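# Load yellow cells into the remote's two channels

## Task

Seat both yellow cells in the remote's two channels, oriented as the marks inside the compartment indicate, and push each fully into place. With the remote as it starts, the channel on the robot's right takes its cell with the yellow end pointing away from the robot, and the channel on the robot's left takes its cell with the yellow end pointing toward the robot. At the end the remote must still lie back-side up on the mat, the silver cells must remain where they are on the mat, and the cover must stay off, resting label-up on the mat. Anything that was already correct at the start must still be correct when the scene ends.

## Robot and tools

ROBOT. Two arms, left_arm and right_arm, each with six revolute joints and a two-finger parallel gripper plus a wrist camera (cam_left_wrist, cam_right_wrist, both 672x504 fisheye). Column order of each arm's joints: waist, shoulder, elbow, wrist pitch, wrist yaw, wrist roll. Stated ranges in radians: waist -2.618 to 3.054, shoulder 0.000 to 3.142, elbow 0.000 to 3.142, wrist pitch -1.571 to 1.571, wrist yaw -1.571 to 1.571, wrist roll -2.094 to 2.094. True limits may differ from these by up to 0.059 rad either way.

FRAME. Results use one scene frame in metres: origin at table height, halfway between the arms' nominal bases; +x points out over the table, +z up, +y toward left_arm. Calibrated bases: left_arm at (+0.005, +0.291, 0), right_arm at (+0.054, -0.371, 0), both turned very slightly about z. Arm names do not match image left/right. The gripper's fingers point along its own +z and open along its y; end_effector_position is the point between the pads, roughly 1 cm behind the tips. Reported hand positions and orientations can be off by a few centimetres, more at long reach.

THE COMMAND ROW. Every motion uses a row of exactly 14 numbers covering both arms, even if only one moves: left_arm's six joint angles then its opening, followed by right_arm's six angles then its opening. Angles are absolute joint targets in radians, in the same units Joint positions prints (not offsets). Opening runs from -1 (closed) to +1 (fully open, about 0.094 m between pads); between the ends, the fingers go to where grip_measured would read that value.

TOOLS.
execute_actions(actions, cameras): actions is an empty list (report state; shows all cameras by default), one action {"rows": [...], "steps": n} with 1 to 15 rows and up to 15 steps of 1/30 s each (default 15, minimum 5 for an action; the final row repeats if rows run out), or one wait {"steps": n} up to 300. Targets more than 0.059 rad beyond a joint's stated range, and farther out than the current angle, make the call be refused and nothing is sent. The last 5 steps of an action run after its result is taken.
move(target, speed, blend, grip_force, cameras): target is one 14-number row or a list of up to 15 rows, all absolute joint angles. All joints travel together, so grippers follow curves; nothing steers around obstacles or the other arm. speed is the top speed in rad/s of the joint with farthest to go (0.01 to 12.57, default 0.5), one value or one per target. blend (rad) rounds corners between listed targets; 0 means stop at each. grip_force is a per-pad force cap in newtons, 10 to 50, one value or one per arm; it persists, and lower values close the fingers slowly (about 4 s at 40, 16 s at 10). Paths take at least 0.5 s and get cut short beyond 10 s in total. The result adds a move: line such as done, off_target (rested more than 0.035 rad away), moving, held or fault, possibly limits=held. done does not mean nothing was touched.
wait(seconds 0 to 10): lets time pass with no new command.
zoom_image(camera, region [x0, y0, x1, y1] in pixels, at most 504 each way): enlarges part of that camera's latest image.
read_manual(section): licence texts only.
finished_scene(scene): ends and grades the current scene (1 or 2); irreversible.

RESULT LINES. Joint positions and Joint velocities give one block per arm (rad, rad/s) ending with the pad gap (m, m/s); velocities may say within noise. end_effector_position and end_effector_quat_wxyz are in the scene frame. grip_measured uses the opening scale, reading slightly wide when empty and a bit narrower than a hard part under a full squeeze. grip_effort_nm is the gripper motor's effort (negative closing), not pad force. Joint torques are total drive outputs with offsets and noise; the first three wrap at ±28 N m. joint sent to its limit, joint command not followed (clearance check altered targets), MOTOR HOT (75 °C) and OVER-TEMPERATURE FAULT (90 °C, arm folds and idles) may appear.

BEHAVIOUR. The scene keeps running while replies are written; arms continue toward the last target. Each joint's target can lead its measured angle by only 0.339 rad (first three joints) or 2.2 (wrist joints), and targets putting the gripper over 200 mm away get scaled back. Faster moves strike harder; targets set well past a contact push harder. Gripping force jumps to the cap after contact, so close gently on delicate items; release by commanding an opening well above grip_measured.

AVOID. Dropping things or letting anything leave the table (that fails the scene), releasing moving parts, fast impacts, hard shoves, any contact or pinch between the two arms, strain on camera cables, and long stretched or blocked poses that overheat motors. Occasional outside nudges may move loose objects.

Each tool is called after "Call:" as name(argument=value, ...), one argument or row to a line, values as JSON.

## Session

Call:
execute_actions(
  actions=[],
)

Scene clock: 0.00 s of 4760.00 s.
left_arm: end_effector_position=(+0.2597, +0.2905, +0.3195) grip_measured=+1.000 grip_effort_nm=n/a end_effector_quat_wxyz=(+0.543, -0.180, +0.809, +0.138) | right_arm: end_effector_position=(+0.2483, -0.2477, +0.3210) grip_measured=+1.000 grip_effort_nm=n/a end_effector_quat_wxyz=(+0.582, -0.235, +0.765, +0.141)
Joint positions: left_arm=[-0.658 0.876 1.095 -0.942 -0.971 -0.599 0.094] | right_arm=[0.604 0.486 0.882 -0.683 0.104 -0.029 0.094]
Joint velocities: within noise
Joint torques (N m): no reading
Motor temperatures (°C): left_arm=[25 24 30 24 23 23 28] | right_arm=[26 23 27 27 23 25 22]
Heat: left arm: 30 °C; right arm: 27 °C.
camera_calibration:
cam_left_wrist: T_world_to_cam=[[0.455783, -0.887152, -0.0722699, 0.164144], [-0.778069, -0.357672, -0.51641, 0.486522], [0.432286, 0.291602, -0.853286, 0.177701], [0, 0, 0, 1]] pos_world=[0.226917, 0.267818, 0.414738]
cam_right_wrist: T_world_to_cam=[[0.556474, -0.830528, 0.0236701, -0.348337], [-0.669427, -0.465042, -0.579313, 0.249895], [0.492143, 0.306527, -0.814761, 0.31129], [0, 0, 0, 1]] pos_world=[0.207928, -0.268511, 0.406639]

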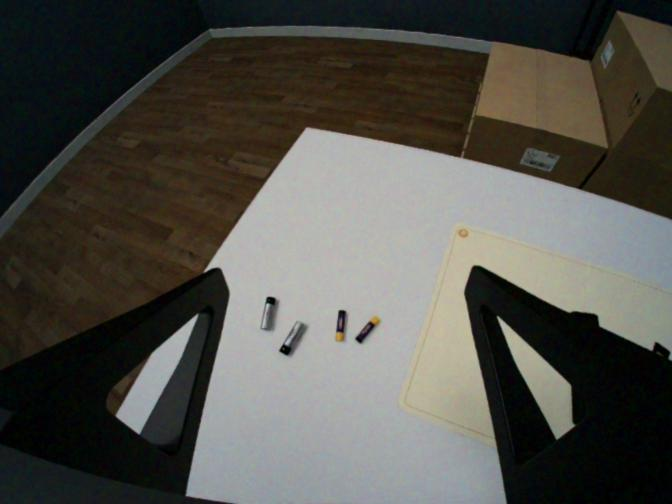

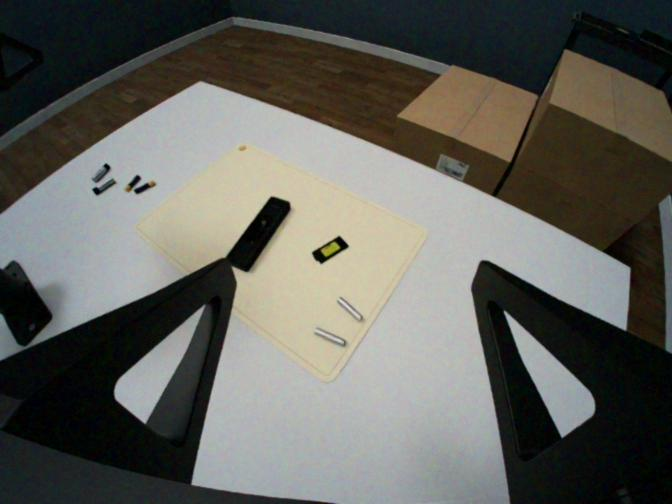

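Call:
move(
  target=[
    [0.0,1.5,1.35,-1.1,-0.2,-0.3,0.2,0.604,0.486,0.882,-0.683,0.104,-0.029,1],
    [0.14,1.815,1.36,-1.115,0.005,-0.225,-0.25,0.604,0.486,0.882,-0.683,0.104,-0.029,1],
  ],
  speed=[1.0,0.6],
  blend=[0.1,0],
  grip_force=[50,50],
  cameras=["cam_left_wrist"],
)

Call:
zoom_image(
  camera="cam_left_wrist",
  region=[240, 160, 460, 340],
)

Scene clock: 3.60 s of 4760.00 s.
left_arm: end_effector_position=(+0.3254, +0.3462, +0.0662) grip_measured=-0.247 grip_effort_nm=-0.15 end_effector_quat_wxyz=(-0.004, -0.198, +0.980, +0.002) | right_arm: end_effector_position=(+0.2483, -0.2477, +0.3210) grip_measured=+1.000 grip_effort_nm=-0.01 end_effector_quat_wxyz=(+0.582, -0.235, +0.765, +0.141)
Joint positions: left_arm=[0.138 1.809 1.335 -1.105 -0.004 -0.232 0.035] | right_arm=[0.604 0.486 0.882 -0.683 0.104 -0.029 0.094]
Joint torques (N m): left_arm=[0.13 -7.94 9.91 0.17 0.11 0.08] | right_arm=[0.08 2.48 6.41 2.18 0.02 0.04]
Heat: left arm: 31 °C; right arm: 28 °C.
Kept back: nothing.
move: done
camera_calibration:
cam_left_wrist: T_world_to_cam=[[0.355006, -0.934029, -0.0394984, 0.212122], [-0.733759, -0.304569, 0.607318, 0.319532], [-0.579283, -0.186619, -0.793476, 0.40766], [0, 0, 0, 1]] pos_world=[0.395305, 0.371525, 0.13779]
Images, in order (width x height): cam_left_wrist 672x504.

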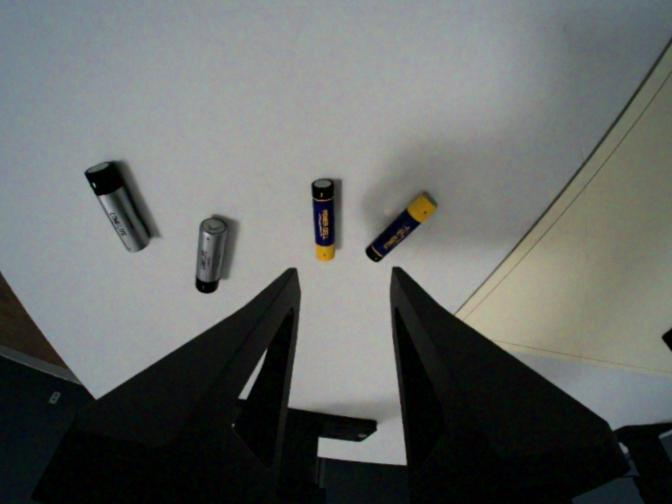

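Scaled by 2.291 from the camera's 672x504 image, which has a finer 960x720 frame.

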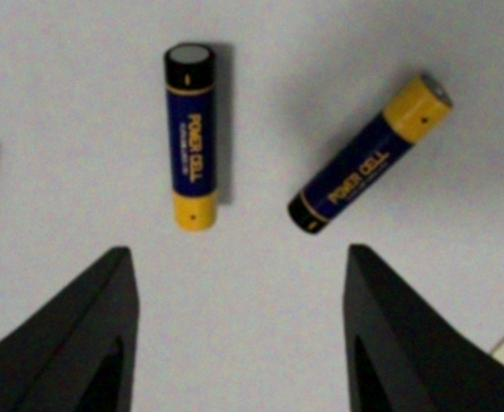

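Call:
move(
  target=[0.176,1.85,1.179,-0.91,0.008,-0.165,-0.5,0.604,0.486,0.882,-0.683,0.104,-0.029,1],
  speed=0.4,
  cameras=["cam_left_wrist"],
)

Call:
zoom_image(
  camera="cam_left_wrist",
  region=[240, 180, 460, 340],
)

Scene clock: 5.20 s of 4760.00 s.
left_arm: end_effector_position=(+0.3164, +0.3547, +0.0216) grip_measured=-0.497 grip_effort_nm=-0.15 end_effector_quat_wxyz=(-0.005, -0.185, +0.983, +0.001) | right_arm: end_effector_position=(+0.2483, -0.2477, +0.3210) grip_measured=+1.000 grip_effort_nm=-0.01 end_effector_quat_wxyz=(+0.582, -0.235, +0.765, +0.141)
Joint positions: left_arm=[0.17 1.838 1.185 -0.928 -0.001 -0.172 0.024] | right_arm=[0.604 0.486 0.882 -0.683 0.104 -0.029 0.094]
Joint torques (N m): left_arm=[0.51 -7.34 6.28 0.46 0.13 0.12] | right_arm=[0.08 2.47 6.42 2.18 0.02 0.04]
Heat: left arm: 31 °C; right arm: 29 °C.
Kept back: nothing.
move: done
camera_calibration:
cam_left_wrist: T_world_to_cam=[[0.329938, -0.943309, -0.036191, 0.232702], [-0.740971, -0.28254, 0.609207, 0.337004], [-0.584895, -0.174184, -0.792185, 0.366037], [0, 0, 0, 1]] pos_world=[0.387026, 0.378485, 0.0930854]
Images, in order (width x height): cam_left_wrist 672x504.

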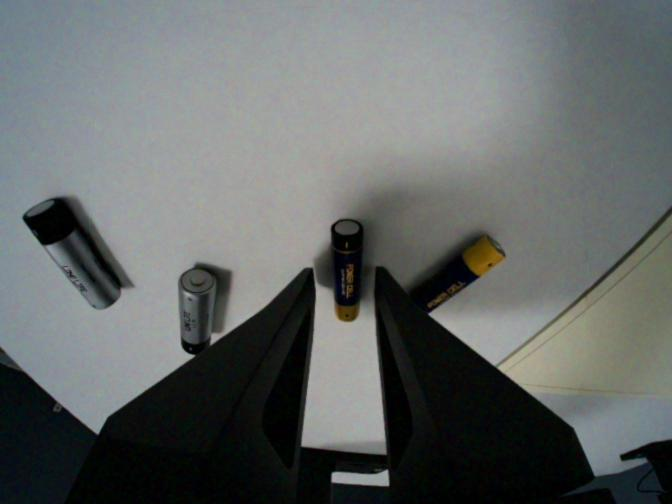

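Scaled by 2.291 from the camera's 672x504 image, which has a finer 960x720 frame.

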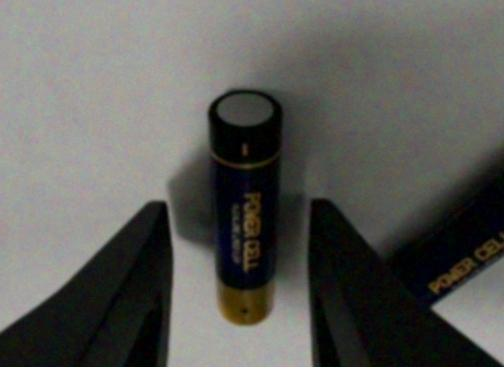

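Call:
move(
  target=[0.176,1.868,1.192,-0.898,0.008,-0.165,-0.55,0.604,0.486,0.882,-0.683,0.104,-0.029,1],
  speed=0.1,
  cameras=["cam_left_wrist"],
)

Call:
zoom_image(
  camera="cam_left_wrist",
  region=[240, 180, 460, 340],
)

Scene clock: 6.17 s of 4760.00 s.
left_arm: end_effector_position=(+0.3177, +0.3550, +0.0176) grip_measured=-0.547 grip_effort_nm=-0.15 end_effector_quat_wxyz=(-0.006, -0.185, +0.983, +0.001) | right_arm: end_effector_position=(+0.2483, -0.2477, +0.3210) grip_measured=+1.000 grip_effort_nm=-0.01 end_effector_quat_wxyz=(+0.582, -0.235, +0.765, +0.141)
Joint positions: left_arm=[0.17 1.851 1.185 -0.918 -0.001 -0.172 0.021] | right_arm=[0.604 0.486 0.882 -0.683 0.104 -0.029 0.094]
Joint torques (N m): left_arm=[0.44 -6.95 7.56 0.49 0.11 0.1] | right_arm=[0.08 2.48 6.41 2.19 0.02 0.04]
Heat: left arm: 31 °C; right arm: 30 °C.
Kept back: nothing.
move: done
camera_calibration:
cam_left_wrist: T_world_to_cam=[[0.329861, -0.943321, -0.0365628, 0.232405], [-0.739411, -0.282249, 0.611234, 0.33987], [-0.586909, -0.174587, -0.790605, 0.364433], [0, 0, 0, 1]] pos_world=[0.388531, 0.378786, 0.0888804]
Images, in order (width x height): cam_left_wrist 672x504.

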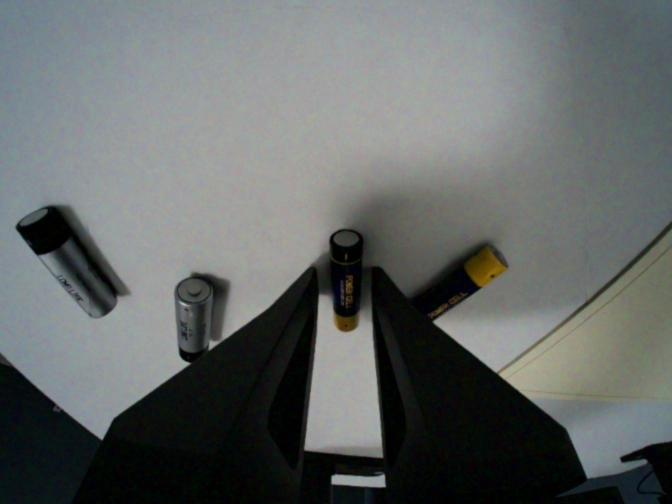

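Scaled by 2.291 from the camera's 672x504 image, which has a finer 960x720 frame.

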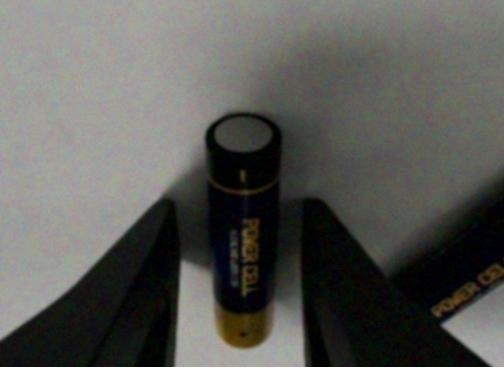

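Call:
move(
  target=[
    [0.176,1.86,1.216,-0.93,0.008,-0.165,-0.55,0.604,0.486,0.882,-0.683,0.104,-0.029,1],
  ],
  speed=0.1,
)

Scene clock: 7.17 s of 4760.00 s.
left_arm: end_effector_position=(+0.3194, +0.3553, +0.0192) grip_measured=-0.547 grip_effort_nm=-0.16 end_effector_quat_wxyz=(-0.004, -0.185, +0.983, +0.001) | right_arm: end_effector_position=(+0.2483, -0.2477, +0.3210) grip_measured=+1.000 grip_effort_nm=-0.01 end_effector_quat_wxyz=(+0.582, -0.235, +0.765, +0.141)
Joint positions: left_arm=[0.17 1.851 1.192 -0.921 -0.001 -0.172 0.021] | right_arm=[0.604 0.486 0.882 -0.683 0.104 -0.029 0.094]
Joint torques (N m): left_arm=[0.44 -7.66 9.28 0.18 0.09 0.09] | right_arm=[0.08 2.47 6.41 2.19 0.02 0.03]
Heat: left arm: 31 °C; right arm: 30 °C.
Kept back: nothing.
move: done

Call:
move(
  target=[0.176,1.86,1.218,-0.93,0.008,-0.165,-0.9,0.604,0.486,0.882,-0.683,0.104,-0.029,1],
  speed=0.1,
  grip_force=[20,50],
  cameras=["cam_left_wrist"],
)

Call:
zoom_image(
  camera="cam_left_wrist",
  region=[240, 180, 460, 340],
)

Scene clock: 8.63 s of 4760.00 s.
left_arm: end_effector_position=(+0.3192, +0.3553, +0.0193) grip_measured=-0.772 grip_effort_nm=-0.46 end_effector_quat_wxyz=(-0.005, -0.185, +0.983, +0.001) | right_arm: end_effector_position=(+0.2483, -0.2477, +0.3210) grip_measured=+1.000 grip_effort_nm=-0.01 end_effector_quat_wxyz=(+0.582, -0.235, +0.765, +0.141)
Joint positions: left_arm=[0.17 1.851 1.192 -0.922 -0.001 -0.172 0.011] | right_arm=[0.604 0.486 0.882 -0.683 0.104 -0.029 0.094]
Joint torques (N m): left_arm=[0.4 -7.75 9.39 0.16 0.1 0.08] | right_arm=[0.08 2.48 6.42 2.19 0.02 0.04]
Heat: left arm: 31 °C; right arm: 30 °C.
Kept back: nothing.
grip_force (N): 20, 50
move: done
camera_calibration:
cam_left_wrist: T_world_to_cam=[[0.329952, -0.943304, -0.0361824, 0.232159], [-0.741223, -0.282622, 0.608863, 0.34078], [-0.584569, -0.174076, -0.79245, 0.365795], [0, 0, 0, 1]] pos_world=[0.389825, 0.378984, 0.0907862]
Images, in order (width x height): cam_left_wrist 672x504.

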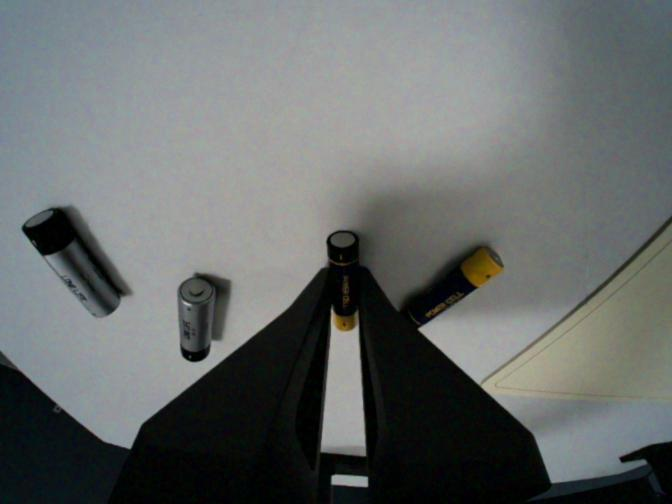

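Scaled by 2.291 from the camera's 672x504 image, which has a finer 960x720 frame.

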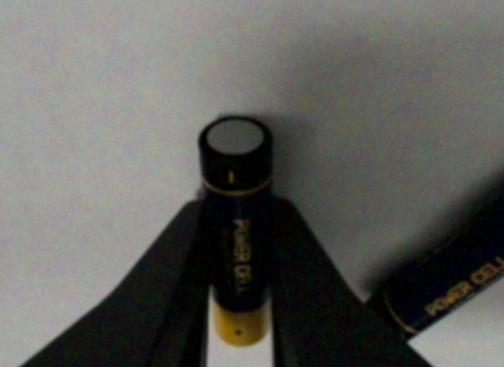

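Call:
move(
  target=[
    [0.17,1.81,1.41,-1.17,0.0,-0.165,-0.9,0.604,0.486,0.882,-0.683,0.104,-0.029,1],
    [-0.2,2.1,1.95,-1.42,0.0,-0.5,-0.9,0.604,0.486,0.882,-0.683,0.104,-0.029,1],
    [-0.645,2.415,2.36,-1.515,0.0,-0.885,-0.9,0.604,0.486,0.882,-0.683,0.104,-0.029,1],
  ],
  speed=[0.5,0.8,0.7],
  blend=[0.06,0.1,0],
  cameras=["cam_left_wrist"],
)

Call:
zoom_image(
  camera="cam_left_wrist",
  region=[240, 140, 440, 320],
)

Scene clock: 11.57 s of 4760.00 s.
left_arm: end_effector_position=(+0.3826, +0.0210, +0.0928) grip_measured=-0.772 grip_effort_nm=-0.47 end_effector_quat_wxyz=(+0.001, -0.128, +0.992, -0.006) | right_arm: end_effector_position=(+0.2483, -0.2477, +0.3210) grip_measured=+1.000 grip_effort_nm=-0.01 end_effector_quat_wxyz=(+0.582, -0.235, +0.765, +0.141)
Joint positions: left_arm=[-0.648 2.394 2.334 -1.501 0.007 -0.876 0.011] | right_arm=[0.604 0.486 0.882 -0.683 0.104 -0.029 0.094]
Joint torques (N m): left_arm=[0.25 -11.58 9.96 0.16 -0.08 -0.07] | right_arm=[0.08 2.47 6.42 2.18 0.02 0.03]
Heat: left arm: 31 °C; right arm: 31 °C.
Kept back: nothing.
grip_force (N): 20, 50
move: done
camera_calibration:
cam_left_wrist: T_world_to_cam=[[0.220096, -0.975235, -0.02179, -0.0600357], [-0.777051, -0.188785, 0.60046, 0.260965], [-0.589704, -0.115227, -0.799358, 0.404217], [0, 0, 0, 1]] pos_world=[0.454364, 0.037294, 0.165106]
Images, in order (width x height): cam_left_wrist 672x504.

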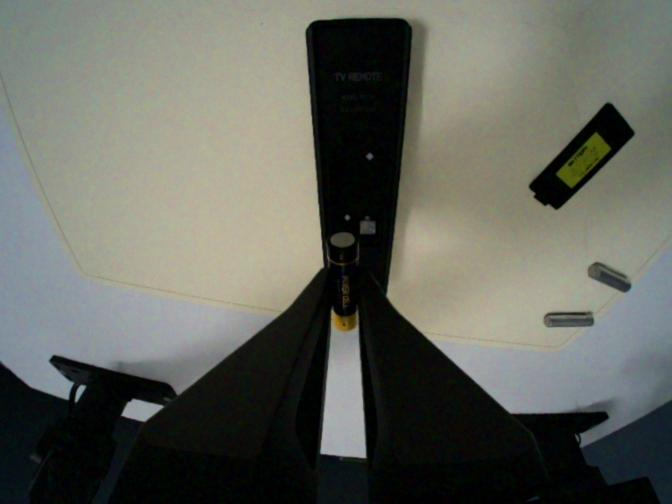

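Scaled by 2.520 from the camera's 672x504 image, which has a finer 960x720 frame.

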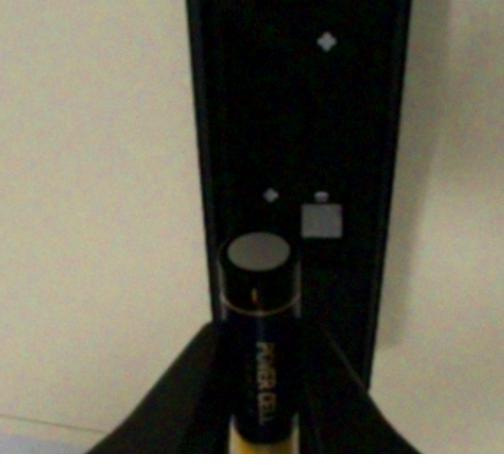

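Call:
move(
  target=[-0.634,2.442,2.21,-1.36,0.0,-0.855,-0.9,0.604,0.486,0.882,-0.683,0.104,-0.029,1],
  speed=0.3,
  cameras=["cam_left_wrist"],
)

Call:
zoom_image(
  camera="cam_left_wrist",
  region=[240, 140, 440, 320],
)

Scene clock: 13.37 s of 4760.00 s.
left_arm: end_effector_position=(+0.3882, +0.0214, +0.0503) grip_measured=-0.772 grip_effort_nm=-0.47 end_effector_quat_wxyz=(-0.006, -0.124, +0.992, +0.001) | right_arm: end_effector_position=(+0.2483, -0.2477, +0.3210) grip_measured=+1.000 grip_effort_nm=-0.01 end_effector_quat_wxyz=(+0.582, -0.235, +0.765, +0.141)
Joint positions: left_arm=[-0.641 2.423 2.217 -1.373 0.007 -0.861 0.011] | right_arm=[0.604 0.486 0.882 -0.683 0.104 -0.029 0.094]
Joint torques (N m): left_arm=[0.55 -11.99 6.86 0.4 -0.07 0.08] | right_arm=[0.06 2.48 6.41 2.18 0.02 0.04]
Motor temperatures (°C): left_arm=[25 26 31 24 23 23 28] | right_arm=[26 23 29 32 23 25 22]
Heat: left arm: 31 °C; right arm: 32 °C.
Kept back: nothing.
grip_force (N): 20, 50
move: done
camera_calibration:
cam_left_wrist: T_world_to_cam=[[0.212249, -0.976561, -0.0357678, -0.058031], [-0.769129, -0.18952, 0.610347, 0.287343], [-0.60282, -0.102036, -0.791326, 0.37802], [0, 0, 0, 1]] pos_world=[0.461199, 0.036358, 0.121683]
Images, in order (width x height): cam_left_wrist 672x504.

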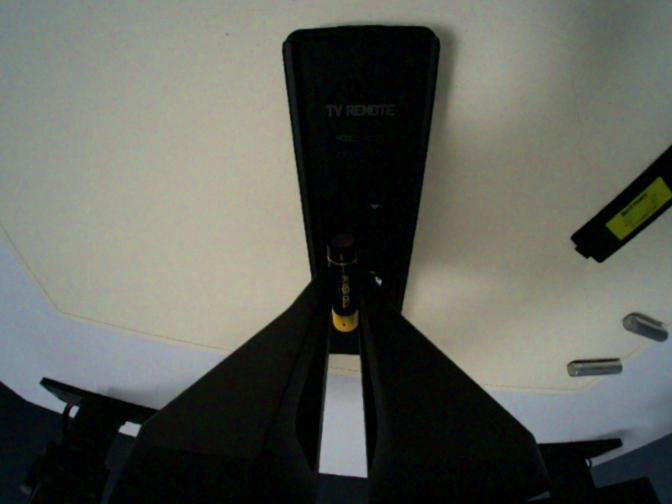

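Scaled by 2.520 from the camera's 672x504 image, which has a finer 960x720 frame.

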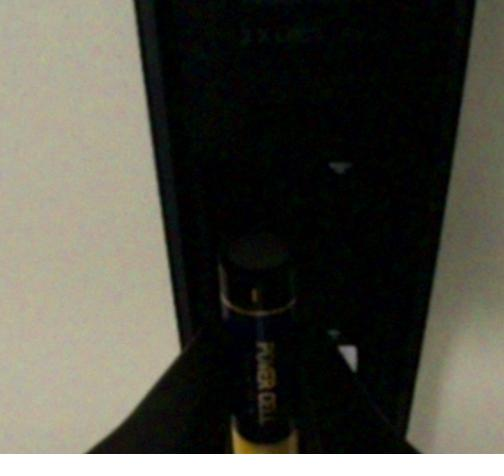

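Call:
move(
  target=[-0.651,2.442,2.162,-1.311,0.0,-0.858,-0.9,0.604,0.486,0.882,-0.683,0.104,-0.029,1],
  speed=0.15,
  cameras=["cam_left_wrist"],
)

Call:
zoom_image(
  camera="cam_left_wrist",
  region=[240, 140, 440, 320],
)

Scene clock: 14.80 s of 4760.00 s.
left_arm: end_effector_position=(+0.3884, +0.0195, +0.0391) grip_measured=-0.772 grip_effort_nm=-0.47 end_effector_quat_wxyz=(-0.004, -0.123, +0.992, -0.001) | right_arm: end_effector_position=(+0.2483, -0.2477, +0.3210) grip_measured=+1.000 grip_effort_nm=-0.01 end_effector_quat_wxyz=(+0.582, -0.235, +0.765, +0.141)
Joint positions: left_arm=[-0.644 2.423 2.172 -1.325 0.007 -0.861 0.011] | right_arm=[0.604 0.486 0.882 -0.683 0.104 -0.029 0.094]
Joint torques (N m): left_arm=[-0.59 -12.04 6.58 0.41 -0.07 0.05] | right_arm=[0.08 2.47 6.42 2.19 0.02 0.04]
Heat: left arm: 31 °C; right arm: 32 °C.
Kept back: nothing.
grip_force (N): 20, 50
move: done
camera_calibration:
cam_left_wrist: T_world_to_cam=[[0.209351, -0.977303, -0.0324193, -0.0592876], [-0.77196, -0.185532, 0.607993, 0.295118], [-0.600208, -0.102258, -0.79328, 0.368142], [0, 0, 0, 1]] pos_world=[0.461193, 0.0344573, 0.110688]
Images, in order (width x height): cam_left_wrist 672x504.

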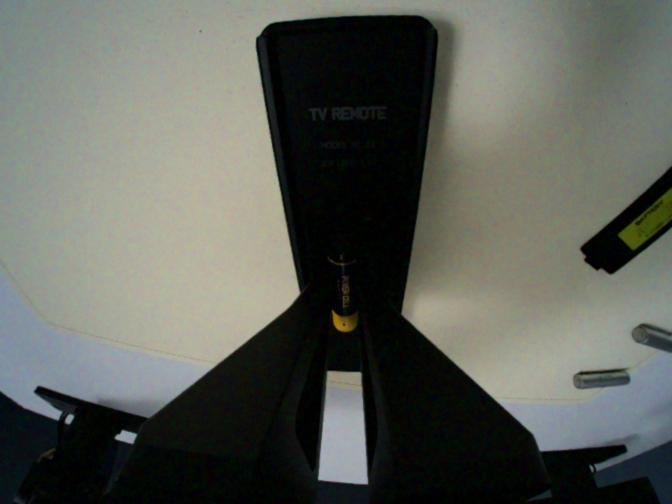

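Scaled by 2.520 from the camera's 672x504 image, which has a finer 960x720 frame.

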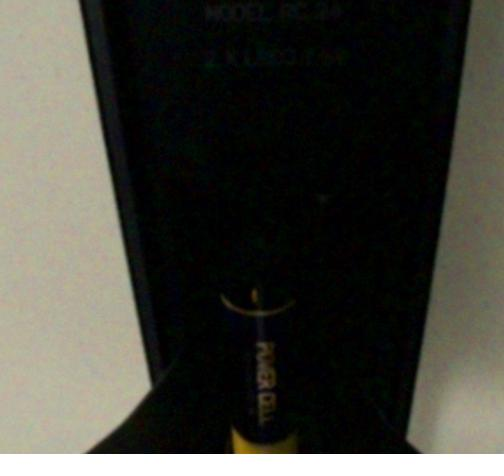

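Call:
move(
  target=[-0.649,2.388,2.14,-1.296,0.0,-0.858,-0.9,0.604,0.486,0.882,-0.683,0.104,-0.029,1],
  speed=0.1,
  cameras=["cam_left_wrist"],
)

Call:
zoom_image(
  camera="cam_left_wrist",
  region=[240, 140, 440, 320],
)

Scene clock: 16.03 s of 4760.00 s.
left_arm: end_effector_position=(+0.3873, +0.0200, +0.0347) grip_measured=-0.772 grip_effort_nm=-0.47 end_effector_quat_wxyz=(-0.006, -0.122, +0.992, +0.001) | right_arm: end_effector_position=(+0.2483, -0.2477, +0.3210) grip_measured=+1.000 grip_effort_nm=-0.01 end_effector_quat_wxyz=(+0.582, -0.235, +0.765, +0.141)
Joint positions: left_arm=[-0.644 2.423 2.155 -1.312 0.007 -0.861 0.011] | right_arm=[0.604 0.486 0.882 -0.683 0.104 -0.029 0.094]
Joint torques (N m): left_arm=[-0.39 -17.06 6.08 0.44 -0.05 0.06] | right_arm=[0.08 2.47 6.41 2.18 0.02 0.04]
Heat: left arm: 31 °C; right arm: 33 °C.
Kept back: nothing.
grip_force (N): 20, 50
move: done
camera_calibration:
cam_left_wrist: T_world_to_cam=[[0.20891, -0.977279, -0.0358133, -0.0584212], [-0.769736, -0.186912, 0.610385, 0.296131], [-0.60321, -0.0999486, -0.791295, 0.365134], [0, 0, 0, 1]] pos_world=[0.4604, 0.0347514, 0.106082]
Images, in order (width x height): cam_left_wrist 672x504.

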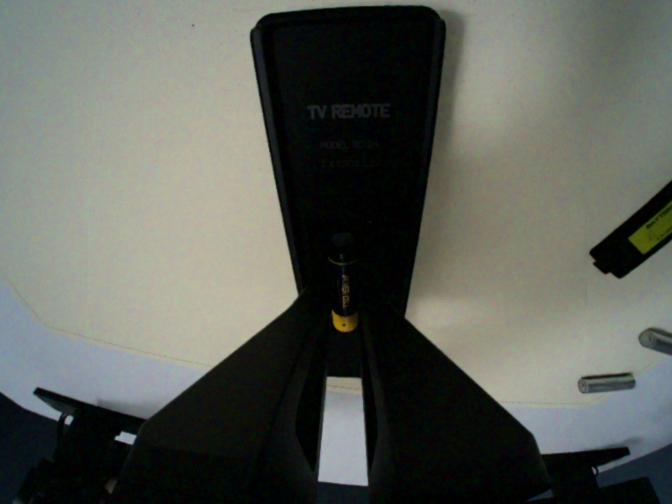

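Scaled by 2.520 from the camera's 672x504 image, which has a finer 960x720 frame.

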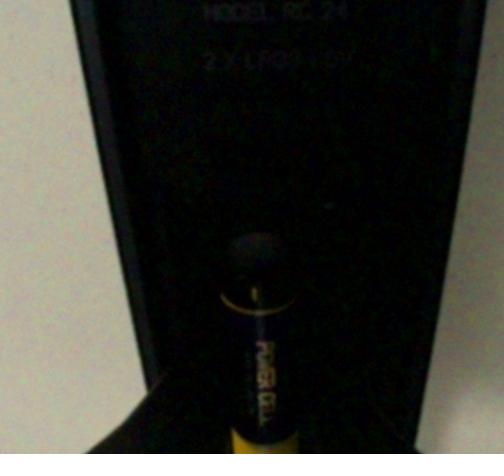

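Call:
move(
  target=[-0.649,2.40,2.125,-1.281,0.0,-0.858,-0.9,0.604,0.486,0.882,-0.683,0.104,-0.029,1],
  speed=0.1,
  cameras=["cam_left_wrist"],
)

Call:
zoom_image(
  camera="cam_left_wrist",
  region=[240, 140, 440, 320],
)

Scene clock: 16.97 s of 4760.00 s.
left_arm: end_effector_position=(+0.3874, +0.0199, +0.0319) grip_measured=-0.772 grip_effort_nm=-0.47 end_effector_quat_wxyz=(-0.005, -0.122, +0.992, +0.000) | right_arm: end_effector_position=(+0.2483, -0.2477, +0.3210) grip_measured=+1.000 grip_effort_nm=-0.01 end_effector_quat_wxyz=(+0.582, -0.235, +0.765, +0.141)
Joint positions: left_arm=[-0.644 2.423 2.144 -1.299 0.007 -0.861 0.011] | right_arm=[0.604 0.486 0.882 -0.683 0.104 -0.029 0.094]
Joint torques (N m): left_arm=[-0.39 -15.87 5.75 0.45 -0.05 0.06] | right_arm=[0.08 2.48 6.42 2.19 0.02 0.04]
Heat: left arm: 31 °C; right arm: 33 °C.
Kept back: nothing.
grip_force (N): 20, 50
move: done
camera_calibration:
cam_left_wrist: T_world_to_cam=[[0.208863, -0.977321, -0.0349183, -0.0586103], [-0.770357, -0.186419, 0.609753, 0.298249], [-0.602434, -0.100456, -0.791822, 0.362694], [0, 0, 0, 1]] pos_world=[0.460498, 0.0347527, 0.103284]
Images, in order (width x height): cam_left_wrist 672x504.

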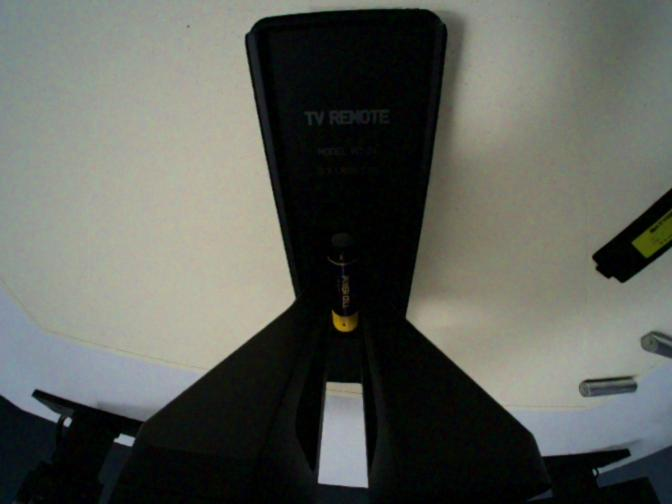

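Scaled by 2.520 from the camera's 672x504 image, which has a finer 960x720 frame.

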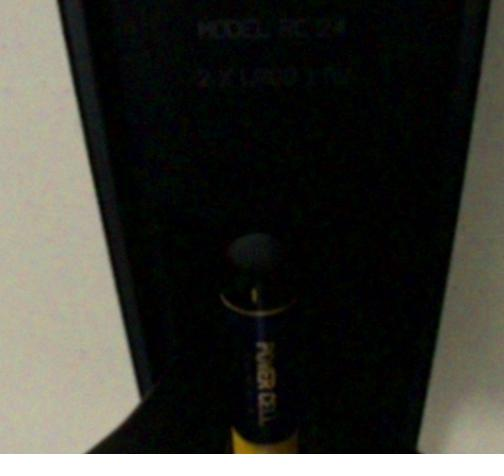

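Call:
move(
  target=[-0.649,2.405,2.113,-1.270,0.0,-0.858,-0.9,0.604,0.486,0.882,-0.683,0.104,-0.029,1],
  speed=0.1,
)

Call:
move(
  target=[-0.649,2.41,2.103,-1.260,0.0,-0.858,-0.9,0.604,0.486,0.882,-0.683,0.104,-0.029,1],
  speed=0.1,
  cameras=["cam_left_wrist"],
)

Call:
zoom_image(
  camera="cam_left_wrist",
  region=[240, 140, 440, 320],
)

Scene clock: 17.90 s of 4760.00 s.
left_arm: end_effector_position=(+0.3875, +0.0199, +0.0317) grip_measured=-0.772 grip_effort_nm=-0.47 end_effector_quat_wxyz=(-0.004, -0.122, +0.992, -0.001) | right_arm: end_effector_position=(+0.2483, -0.2477, +0.3210) grip_measured=+1.000 grip_effort_nm=-0.01 end_effector_quat_wxyz=(+0.582, -0.235, +0.765, +0.141)
Joint positions: left_arm=[-0.644 2.42 2.137 -1.293 0.007 -0.861 0.011] | right_arm=[0.604 0.486 0.882 -0.683 0.104 -0.029 0.094]
Joint torques (N m): left_arm=[-0.47 -15.04 5.33 0.52 -0.05 0.04] | right_arm=[0.08 2.47 6.41 2.19 0.02 0.04]
Heat: left arm: 31 °C; right arm: 33 °C.
Kept back: nothing.
grip_force (N): 20, 50
move: done

Scene clock: 18.60 s of 4760.00 s.
left_arm: end_effector_position=(+0.3874, +0.0200, +0.0313) grip_measured=-0.772 grip_effort_nm=-0.47 end_effector_quat_wxyz=(-0.004, -0.122, +0.992, -0.001) | right_arm: end_effector_position=(+0.2483, -0.2477, +0.3210) grip_measured=+1.000 grip_effort_nm=-0.01 end_effector_quat_wxyz=(+0.582, -0.235, +0.765, +0.141)
Joint positions: left_arm=[-0.644 2.417 2.13 -1.288 0.007 -0.861 0.011] | right_arm=[0.604 0.486 0.882 -0.683 0.104 -0.029 0.094]
Joint torques (N m): left_arm=[-0.36 -14.35 5.04 0.56 -0.07 0.06] | right_arm=[0.08 2.48 6.42 2.18 0.02 0.03]
Heat: left arm: 31 °C; right arm: 33 °C.
Kept back: nothing.
grip_force (N): 20, 50
move: done
camera_calibration:
cam_left_wrist: T_world_to_cam=[[0.209002, -0.977406, -0.031563, -0.0587623], [-0.7726, -0.184822, 0.607396, 0.299449], [-0.599506, -0.102562, -0.793772, 0.361223], [0, 0, 0, 1]] pos_world=[0.460191, 0.0349579, 0.10299]
Images, in order (width x height): cam_left_wrist 672x504.

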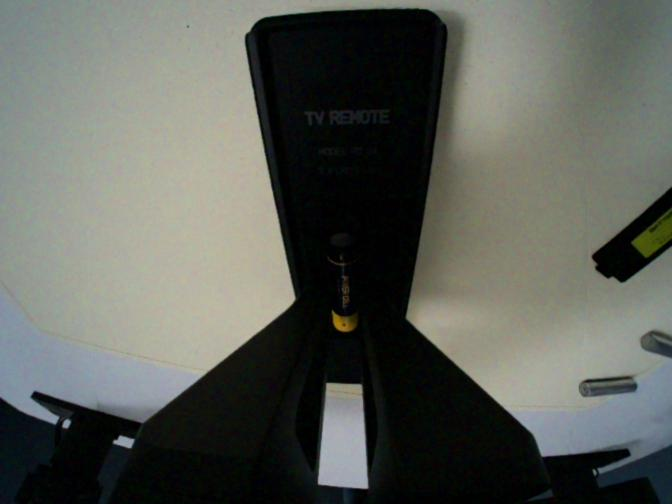

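Scaled by 2.520 from the camera's 672x504 image, which has a finer 960x720 frame.

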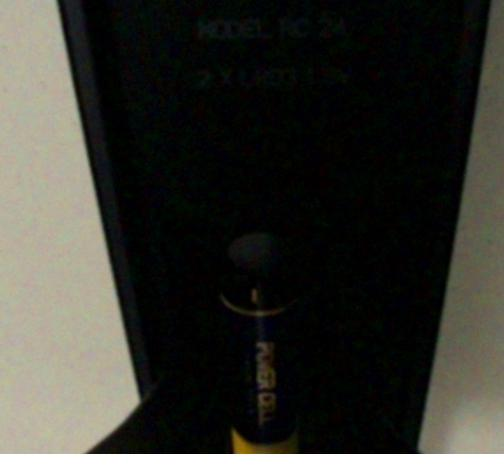

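Call:
move(
  target=[-0.649,2.41,2.108,-1.265,0.0,-0.858,-0.66,0.604,0.486,0.882,-0.683,0.104,-0.029,1],
  speed=0.1,
  cameras=["cam_left_wrist"],
)

Call:
zoom_image(
  camera="cam_left_wrist",
  region=[240, 140, 440, 320],
)

Scene clock: 19.53 s of 4760.00 s.
left_arm: end_effector_position=(+0.3882, +0.0190, +0.0288) grip_measured=-0.664 grip_effort_nm=0.23 end_effector_quat_wxyz=(-0.002, -0.122, +0.992, -0.004) | right_arm: end_effector_position=(+0.2483, -0.2477, +0.3210) grip_measured=+1.000 grip_effort_nm=-0.01 end_effector_quat_wxyz=(+0.582, -0.235, +0.765, +0.141)
Joint positions: left_arm=[-0.644 2.417 2.12 -1.272 0.008 -0.861 0.016] | right_arm=[0.604 0.486 0.882 -0.683 0.104 -0.029 0.094]
Joint torques (N m): left_arm=[-0.4 -14.26 6.37 0.32 -0.07 0.06] | right_arm=[0.09 2.48 6.42 2.18 0.02 0.04]
Heat: left arm: 31 °C; right arm: 33 °C.
Kept back: nothing.
grip_force (N): 20, 50
move: done
camera_calibration:
cam_left_wrist: T_world_to_cam=[[0.209131, -0.977525, -0.0266438, -0.060087], [-0.774737, -0.182249, 0.605449, 0.302284], [-0.596697, -0.105976, -0.795438, 0.358687], [0, 0, 0, 1]] pos_world=[0.460784, 0.0343665, 0.100694]
Images, in order (width x height): cam_left_wrist 672x504.

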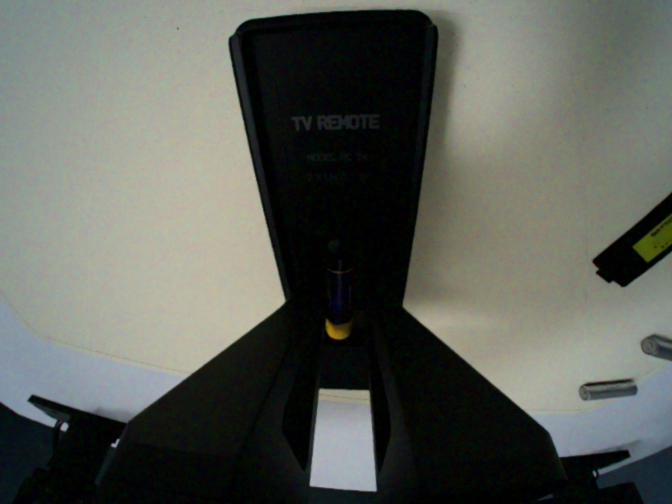

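Scaled by 2.520 from the camera's 672x504 image, which has a finer 960x720 frame.

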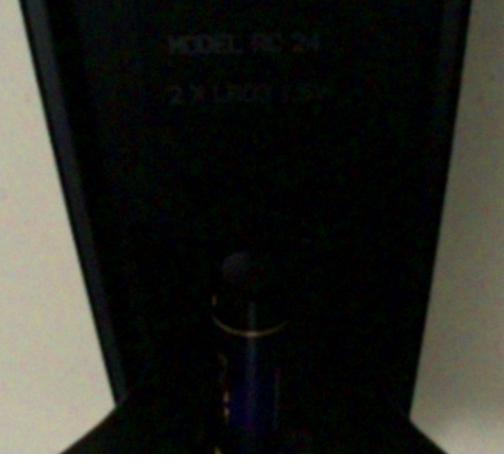

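Call:
move(
  target=[
    [-0.649,2.41,2.19,-1.345,0.0,-0.858,-0.62,0.604,0.486,0.882,-0.683,0.104,-0.029,1],
    [-0.649,2.41,2.26,-1.41,0.0,-0.858,-0.62,0.604,0.486,0.882,-0.683,0.104,-0.029,1],
    [-0.649,2.41,2.32,-1.475,0.0,-0.858,-1,0.604,0.486,0.882,-0.683,0.104,-0.029,1],
  ],
  speed=0.3,
  blend=[0.02,0.02,0],
  cameras=["cam_left_wrist"],
)

Call:
zoom_image(
  camera="cam_left_wrist",
  region=[260, 120, 420, 280],
)

Scene clock: 22.87 s of 4760.00 s.
left_arm: end_effector_position=(+0.3840, +0.0220, +0.0728) grip_measured=-0.986 grip_effort_nm=-0.47 end_effector_quat_wxyz=(-0.008, -0.122, +0.992, +0.001) | right_arm: end_effector_position=(+0.2483, -0.2477, +0.3210) grip_measured=+1.000 grip_effort_nm=-0.01 end_effector_quat_wxyz=(+0.582, -0.235, +0.765, +0.141)
Joint positions: left_arm=[-0.644 2.417 2.294 -1.462 0.008 -0.861 0.001] | right_arm=[0.604 0.486 0.882 -0.683 0.104 -0.029 0.094]
Joint torques (N m): left_arm=[-0.36 -14.19 9.94 0.11 -0.1 0.05] | right_arm=[0.08 2.48 6.42 2.18 0.02 0.04]
Heat: left arm: 32 °C; right arm: 34 °C.
Kept back: nothing.
grip_force (N): 20, 50
move: done
camera_calibration:
cam_left_wrist: T_world_to_cam=[[0.208738, -0.97724, -0.0378221, -0.0541243], [-0.767106, -0.187597, 0.613479, 0.269511], [-0.606612, -0.0990429, -0.788805, 0.394598], [0, 0, 0, 1]] pos_world=[0.457409, 0.0367491, 0.143875]
Images, in order (width x height): cam_left_wrist 672x504.

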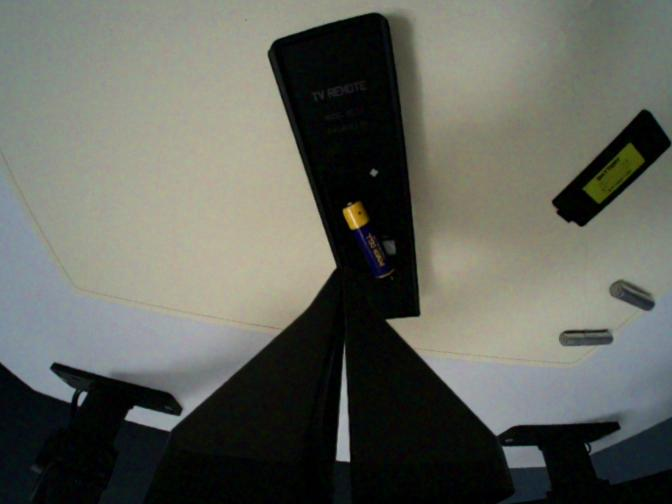

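Scaled by 3.150 from the camera's 672x504 image, which has a finer 960x720 frame.

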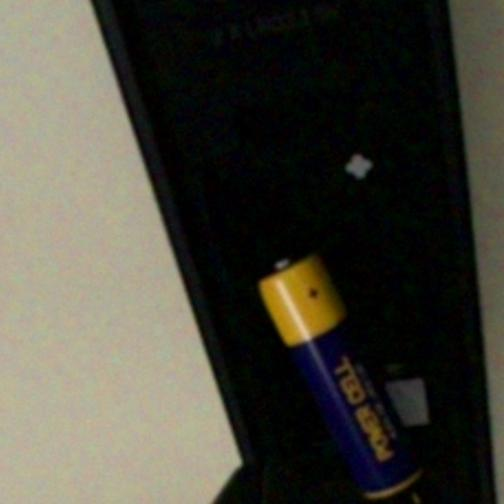

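Call:
move(
  target=[
    [-0.675,2.42,2.31,-1.47,0.0,0.5,-0.64,0.604,0.486,0.882,-0.683,0.104,-0.029,1],
    [-0.686,2.44,2.245,-1.393,0.0,1.81,-0.64,0.604,0.486,0.882,-0.683,0.104,-0.029,1],
  ],
  speed=0.9,
  blend=[0.1,0],
  cameras=["cam_left_wrist"],
)

Call:
zoom_image(
  camera="cam_left_wrist",
  region=[240, 140, 440, 320],
)

Scene clock: 28.10 s of 4760.00 s.
left_arm: end_effector_position=(+0.3815, +0.0054, +0.0634) grip_measured=-0.643 grip_effort_nm=0.16 end_effector_quat_wxyz=(+0.006, +0.941, +0.339, +0.004) | right_arm: end_effector_position=(+0.2483, -0.2477, +0.3210) grip_measured=+1.000 grip_effort_nm=-0.01 end_effector_quat_wxyz=(+0.582, -0.235, +0.765, +0.141)
Joint positions: left_arm=[-0.679 2.417 2.257 -1.397 0 1.799 0.017] | right_arm=[0.604 0.486 0.882 -0.683 0.104 -0.029 0.094]
Joint torques (N m): left_arm=[-0.44 -11.66 6.42 0.36 0 0.15] | right_arm=[0.08 2.48 6.41 2.19 0.02 0.04]
Heat: left arm: 32 °C; right arm: 35 °C.
Kept back: nothing.
grip_force (N): 20, 50
move: done
camera_calibration:
cam_left_wrist: T_world_to_cam=[[-0.610813, 0.790375, -0.0470646, 0.233486], [0.612679, 0.509466, 0.60421, -0.25929], [0.50153, 0.340224, -0.795434, -0.0406789], [0, 0, 0, 1]] pos_world=[0.32188, -0.0386018, 0.135297]
Images, in order (width x height): cam_left_wrist 672x504.

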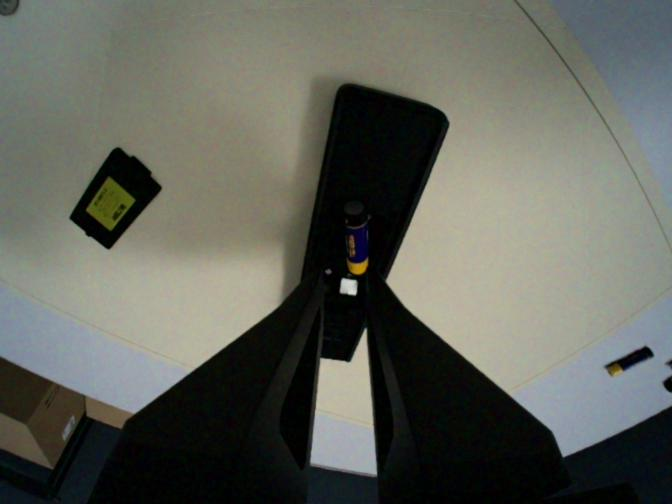

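Scaled by 2.520 from the camera's 672x504 image, which has a finer 960x720 frame.

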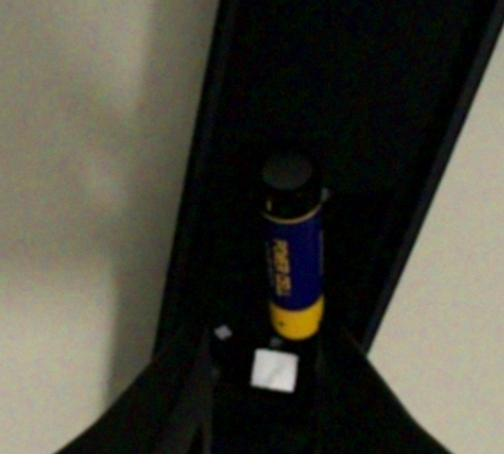

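Call:
move(
  target=[-0.69,2.395,2.14,-1.30,0.0,1.79,-0.64,0.604,0.486,0.882,-0.683,0.104,-0.029,1],
  speed=0.2,
  cameras=["cam_left_wrist"],
)

Call:
zoom_image(
  camera="cam_left_wrist",
  region=[240, 140, 440, 320],
)

Scene clock: 29.50 s of 4760.00 s.
left_arm: end_effector_position=(+0.3776, +0.0065, +0.0368) grip_measured=-0.643 grip_effort_nm=0.16 end_effector_quat_wxyz=(-0.002, +0.940, +0.340, -0.001) | right_arm: end_effector_position=(+0.2483, -0.2477, +0.3210) grip_measured=+1.000 grip_effort_nm=-0.01 end_effector_quat_wxyz=(+0.582, -0.235, +0.765, +0.141)
Joint positions: left_arm=[-0.683 2.417 2.152 -1.31 -0.001 1.794 0.017] | right_arm=[0.604 0.486 0.882 -0.683 0.104 -0.029 0.094]
Joint torques (N m): left_arm=[-0.57 -15.71 6.37 0.37 0.03 -0.02] | right_arm=[0.08 2.48 6.42 2.18 0.02 0.03]
Heat: left arm: 32 °C; right arm: 35 °C.
Kept back: nothing.
grip_force (N): 20, 50
move: done
camera_calibration:
cam_left_wrist: T_world_to_cam=[[-0.612581, 0.789856, -0.0295426, 0.228991], [0.620214, 0.503511, 0.601507, -0.244072], [0.489979, 0.350149, -0.798321, -0.0558322], [0, 0, 0, 1]] pos_world=[0.319009, -0.0384271, 0.109004]
Images, in order (width x height): cam_left_wrist 672x504.

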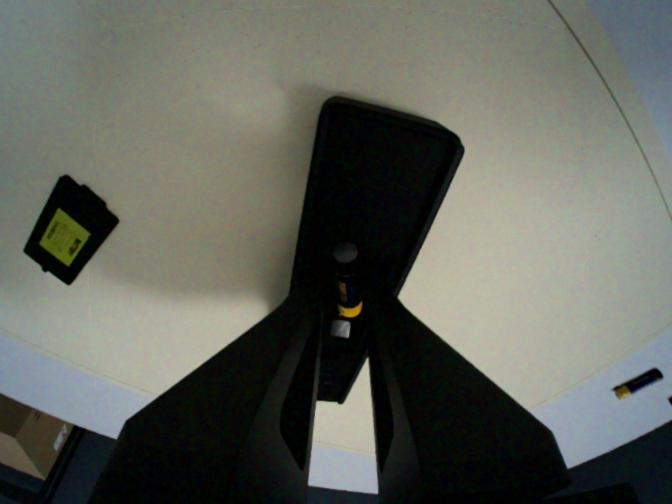

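Scaled by 2.520 from the camera's 672x504 image, which has a finer 960x720 frame.

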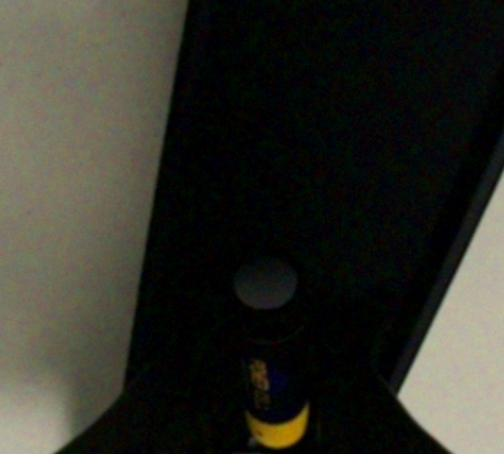

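Call:
move(
  target=[
    [-0.69,2.40,2.115,-1.272,0.0,1.79,-0.64,0.604,0.486,0.882,-0.683,0.104,-0.029,1],
  ],
  speed=0.12,
  cameras=["cam_left_wrist"],
)

Call:
zoom_image(
  camera="cam_left_wrist",
  region=[240, 180, 440, 360],
)

Scene clock: 30.50 s of 4760.00 s.
left_arm: end_effector_position=(+0.3775, +0.0068, +0.0339) grip_measured=-0.643 grip_effort_nm=0.16 end_effector_quat_wxyz=(-0.002, +0.940, +0.340, +0.000) | right_arm: end_effector_position=(+0.2483, -0.2477, +0.3210) grip_measured=+1.000 grip_effort_nm=-0.01 end_effector_quat_wxyz=(+0.582, -0.235, +0.765, +0.141)
Joint positions: left_arm=[-0.683 2.416 2.138 -1.297 -0.002 1.793 0.017] | right_arm=[0.604 0.486 0.882 -0.683 0.104 -0.029 0.094]
Joint torques (N m): left_arm=[-0.53 -15.2 5.39 0.55 0.03 -0.02] | right_arm=[0.08 2.48 6.42 2.18 0.02 0.03]
Heat: left arm: 32 °C; right arm: 35 °C.
Kept back: nothing.
grip_force (N): 20, 50
move: done
camera_calibration:
cam_left_wrist: T_world_to_cam=[[-0.612868, 0.789643, -0.0292512, 0.228658], [0.619627, 0.503226, 0.602351, -0.242267], [0.490362, 0.351037, -0.797695, -0.0584384], [0, 0, 0, 1]] pos_world=[0.318908, -0.0381295, 0.106002]
Images, in order (width x height): cam_left_wrist 672x504.

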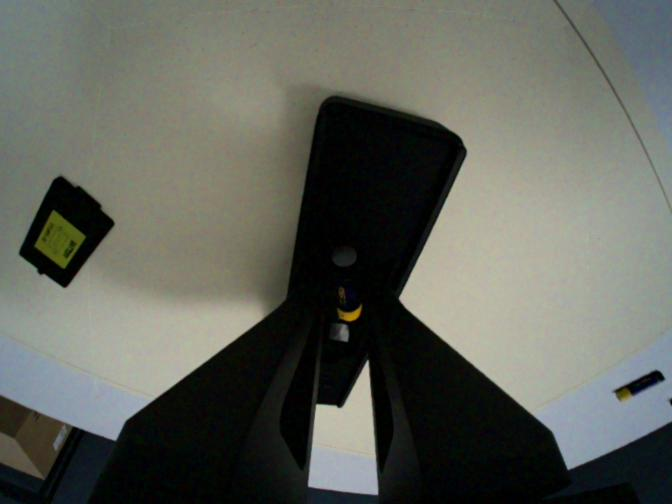

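Scaled by 2.520 from the camera's 672x504 image, which has a finer 960x720 frame.

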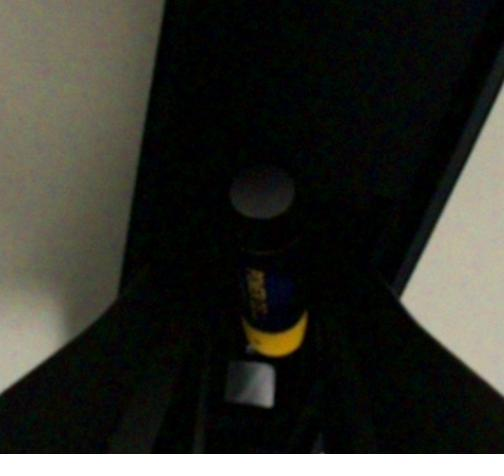

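Call:
move(
  target=[-0.69,2.40,2.12,-1.28,0.0,1.79,-0.9,0.604,0.486,0.882,-0.683,0.104,-0.029,1],
  speed=0.12,
  cameras=["cam_left_wrist"],
)

Call:
zoom_image(
  camera="cam_left_wrist",
  region=[240, 180, 440, 360],
)

Scene clock: 31.50 s of 4760.00 s.
left_arm: end_effector_position=(+0.3778, +0.0070, +0.0320) grip_measured=-0.769 grip_effort_nm=-0.45 end_effector_quat_wxyz=(-0.002, +0.940, +0.340, +0.001) | right_arm: end_effector_position=(+0.2483, -0.2477, +0.3210) grip_measured=+1.000 grip_effort_nm=-0.01 end_effector_quat_wxyz=(+0.582, -0.235, +0.765, +0.141)
Joint positions: left_arm=[-0.683 2.416 2.13 -1.289 -0.004 1.793 0.011] | right_arm=[0.604 0.486 0.882 -0.683 0.104 -0.029 0.094]
Joint torques (N m): left_arm=[-0.68 -15.16 6.54 0.35 0.06 -0.01] | right_arm=[0.08 2.48 6.42 2.18 0.02 0.04]
Heat: left arm: 32 °C; right arm: 36 °C.
Kept back: nothing.
grip_force (N): 20, 50
move: done
camera_calibration:
cam_left_wrist: T_world_to_cam=[[-0.613111, 0.789444, -0.0295492, 0.228741], [0.618337, 0.502831, 0.604004, -0.240945], [0.491685, 0.35205, -0.796433, -0.0607622], [0, 0, 0, 1]] pos_world=[0.319105, -0.0380321, 0.103898]
Images, in order (width x height): cam_left_wrist 672x504.

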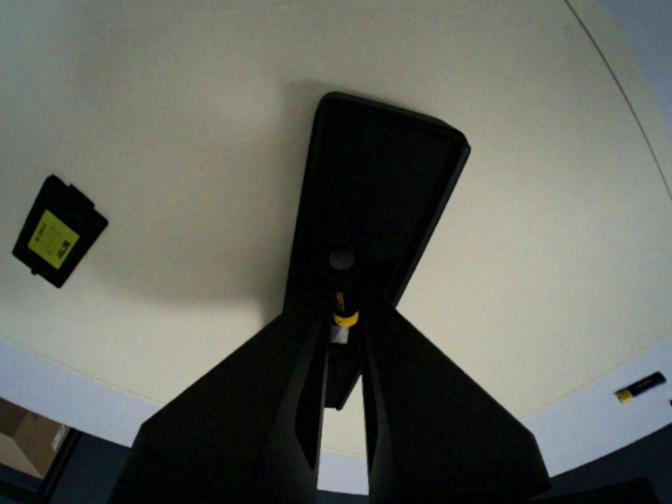

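Scaled by 2.520 from the camera's 672x504 image, which has a finer 960x720 frame.

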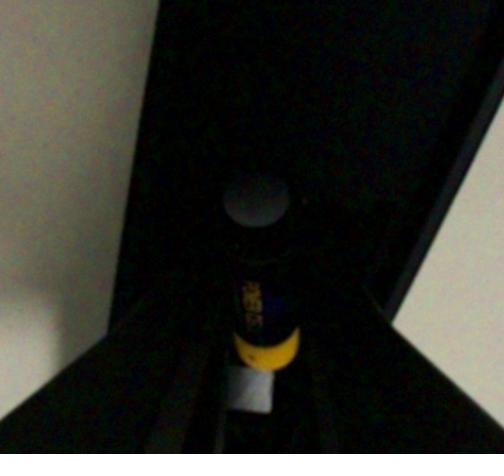

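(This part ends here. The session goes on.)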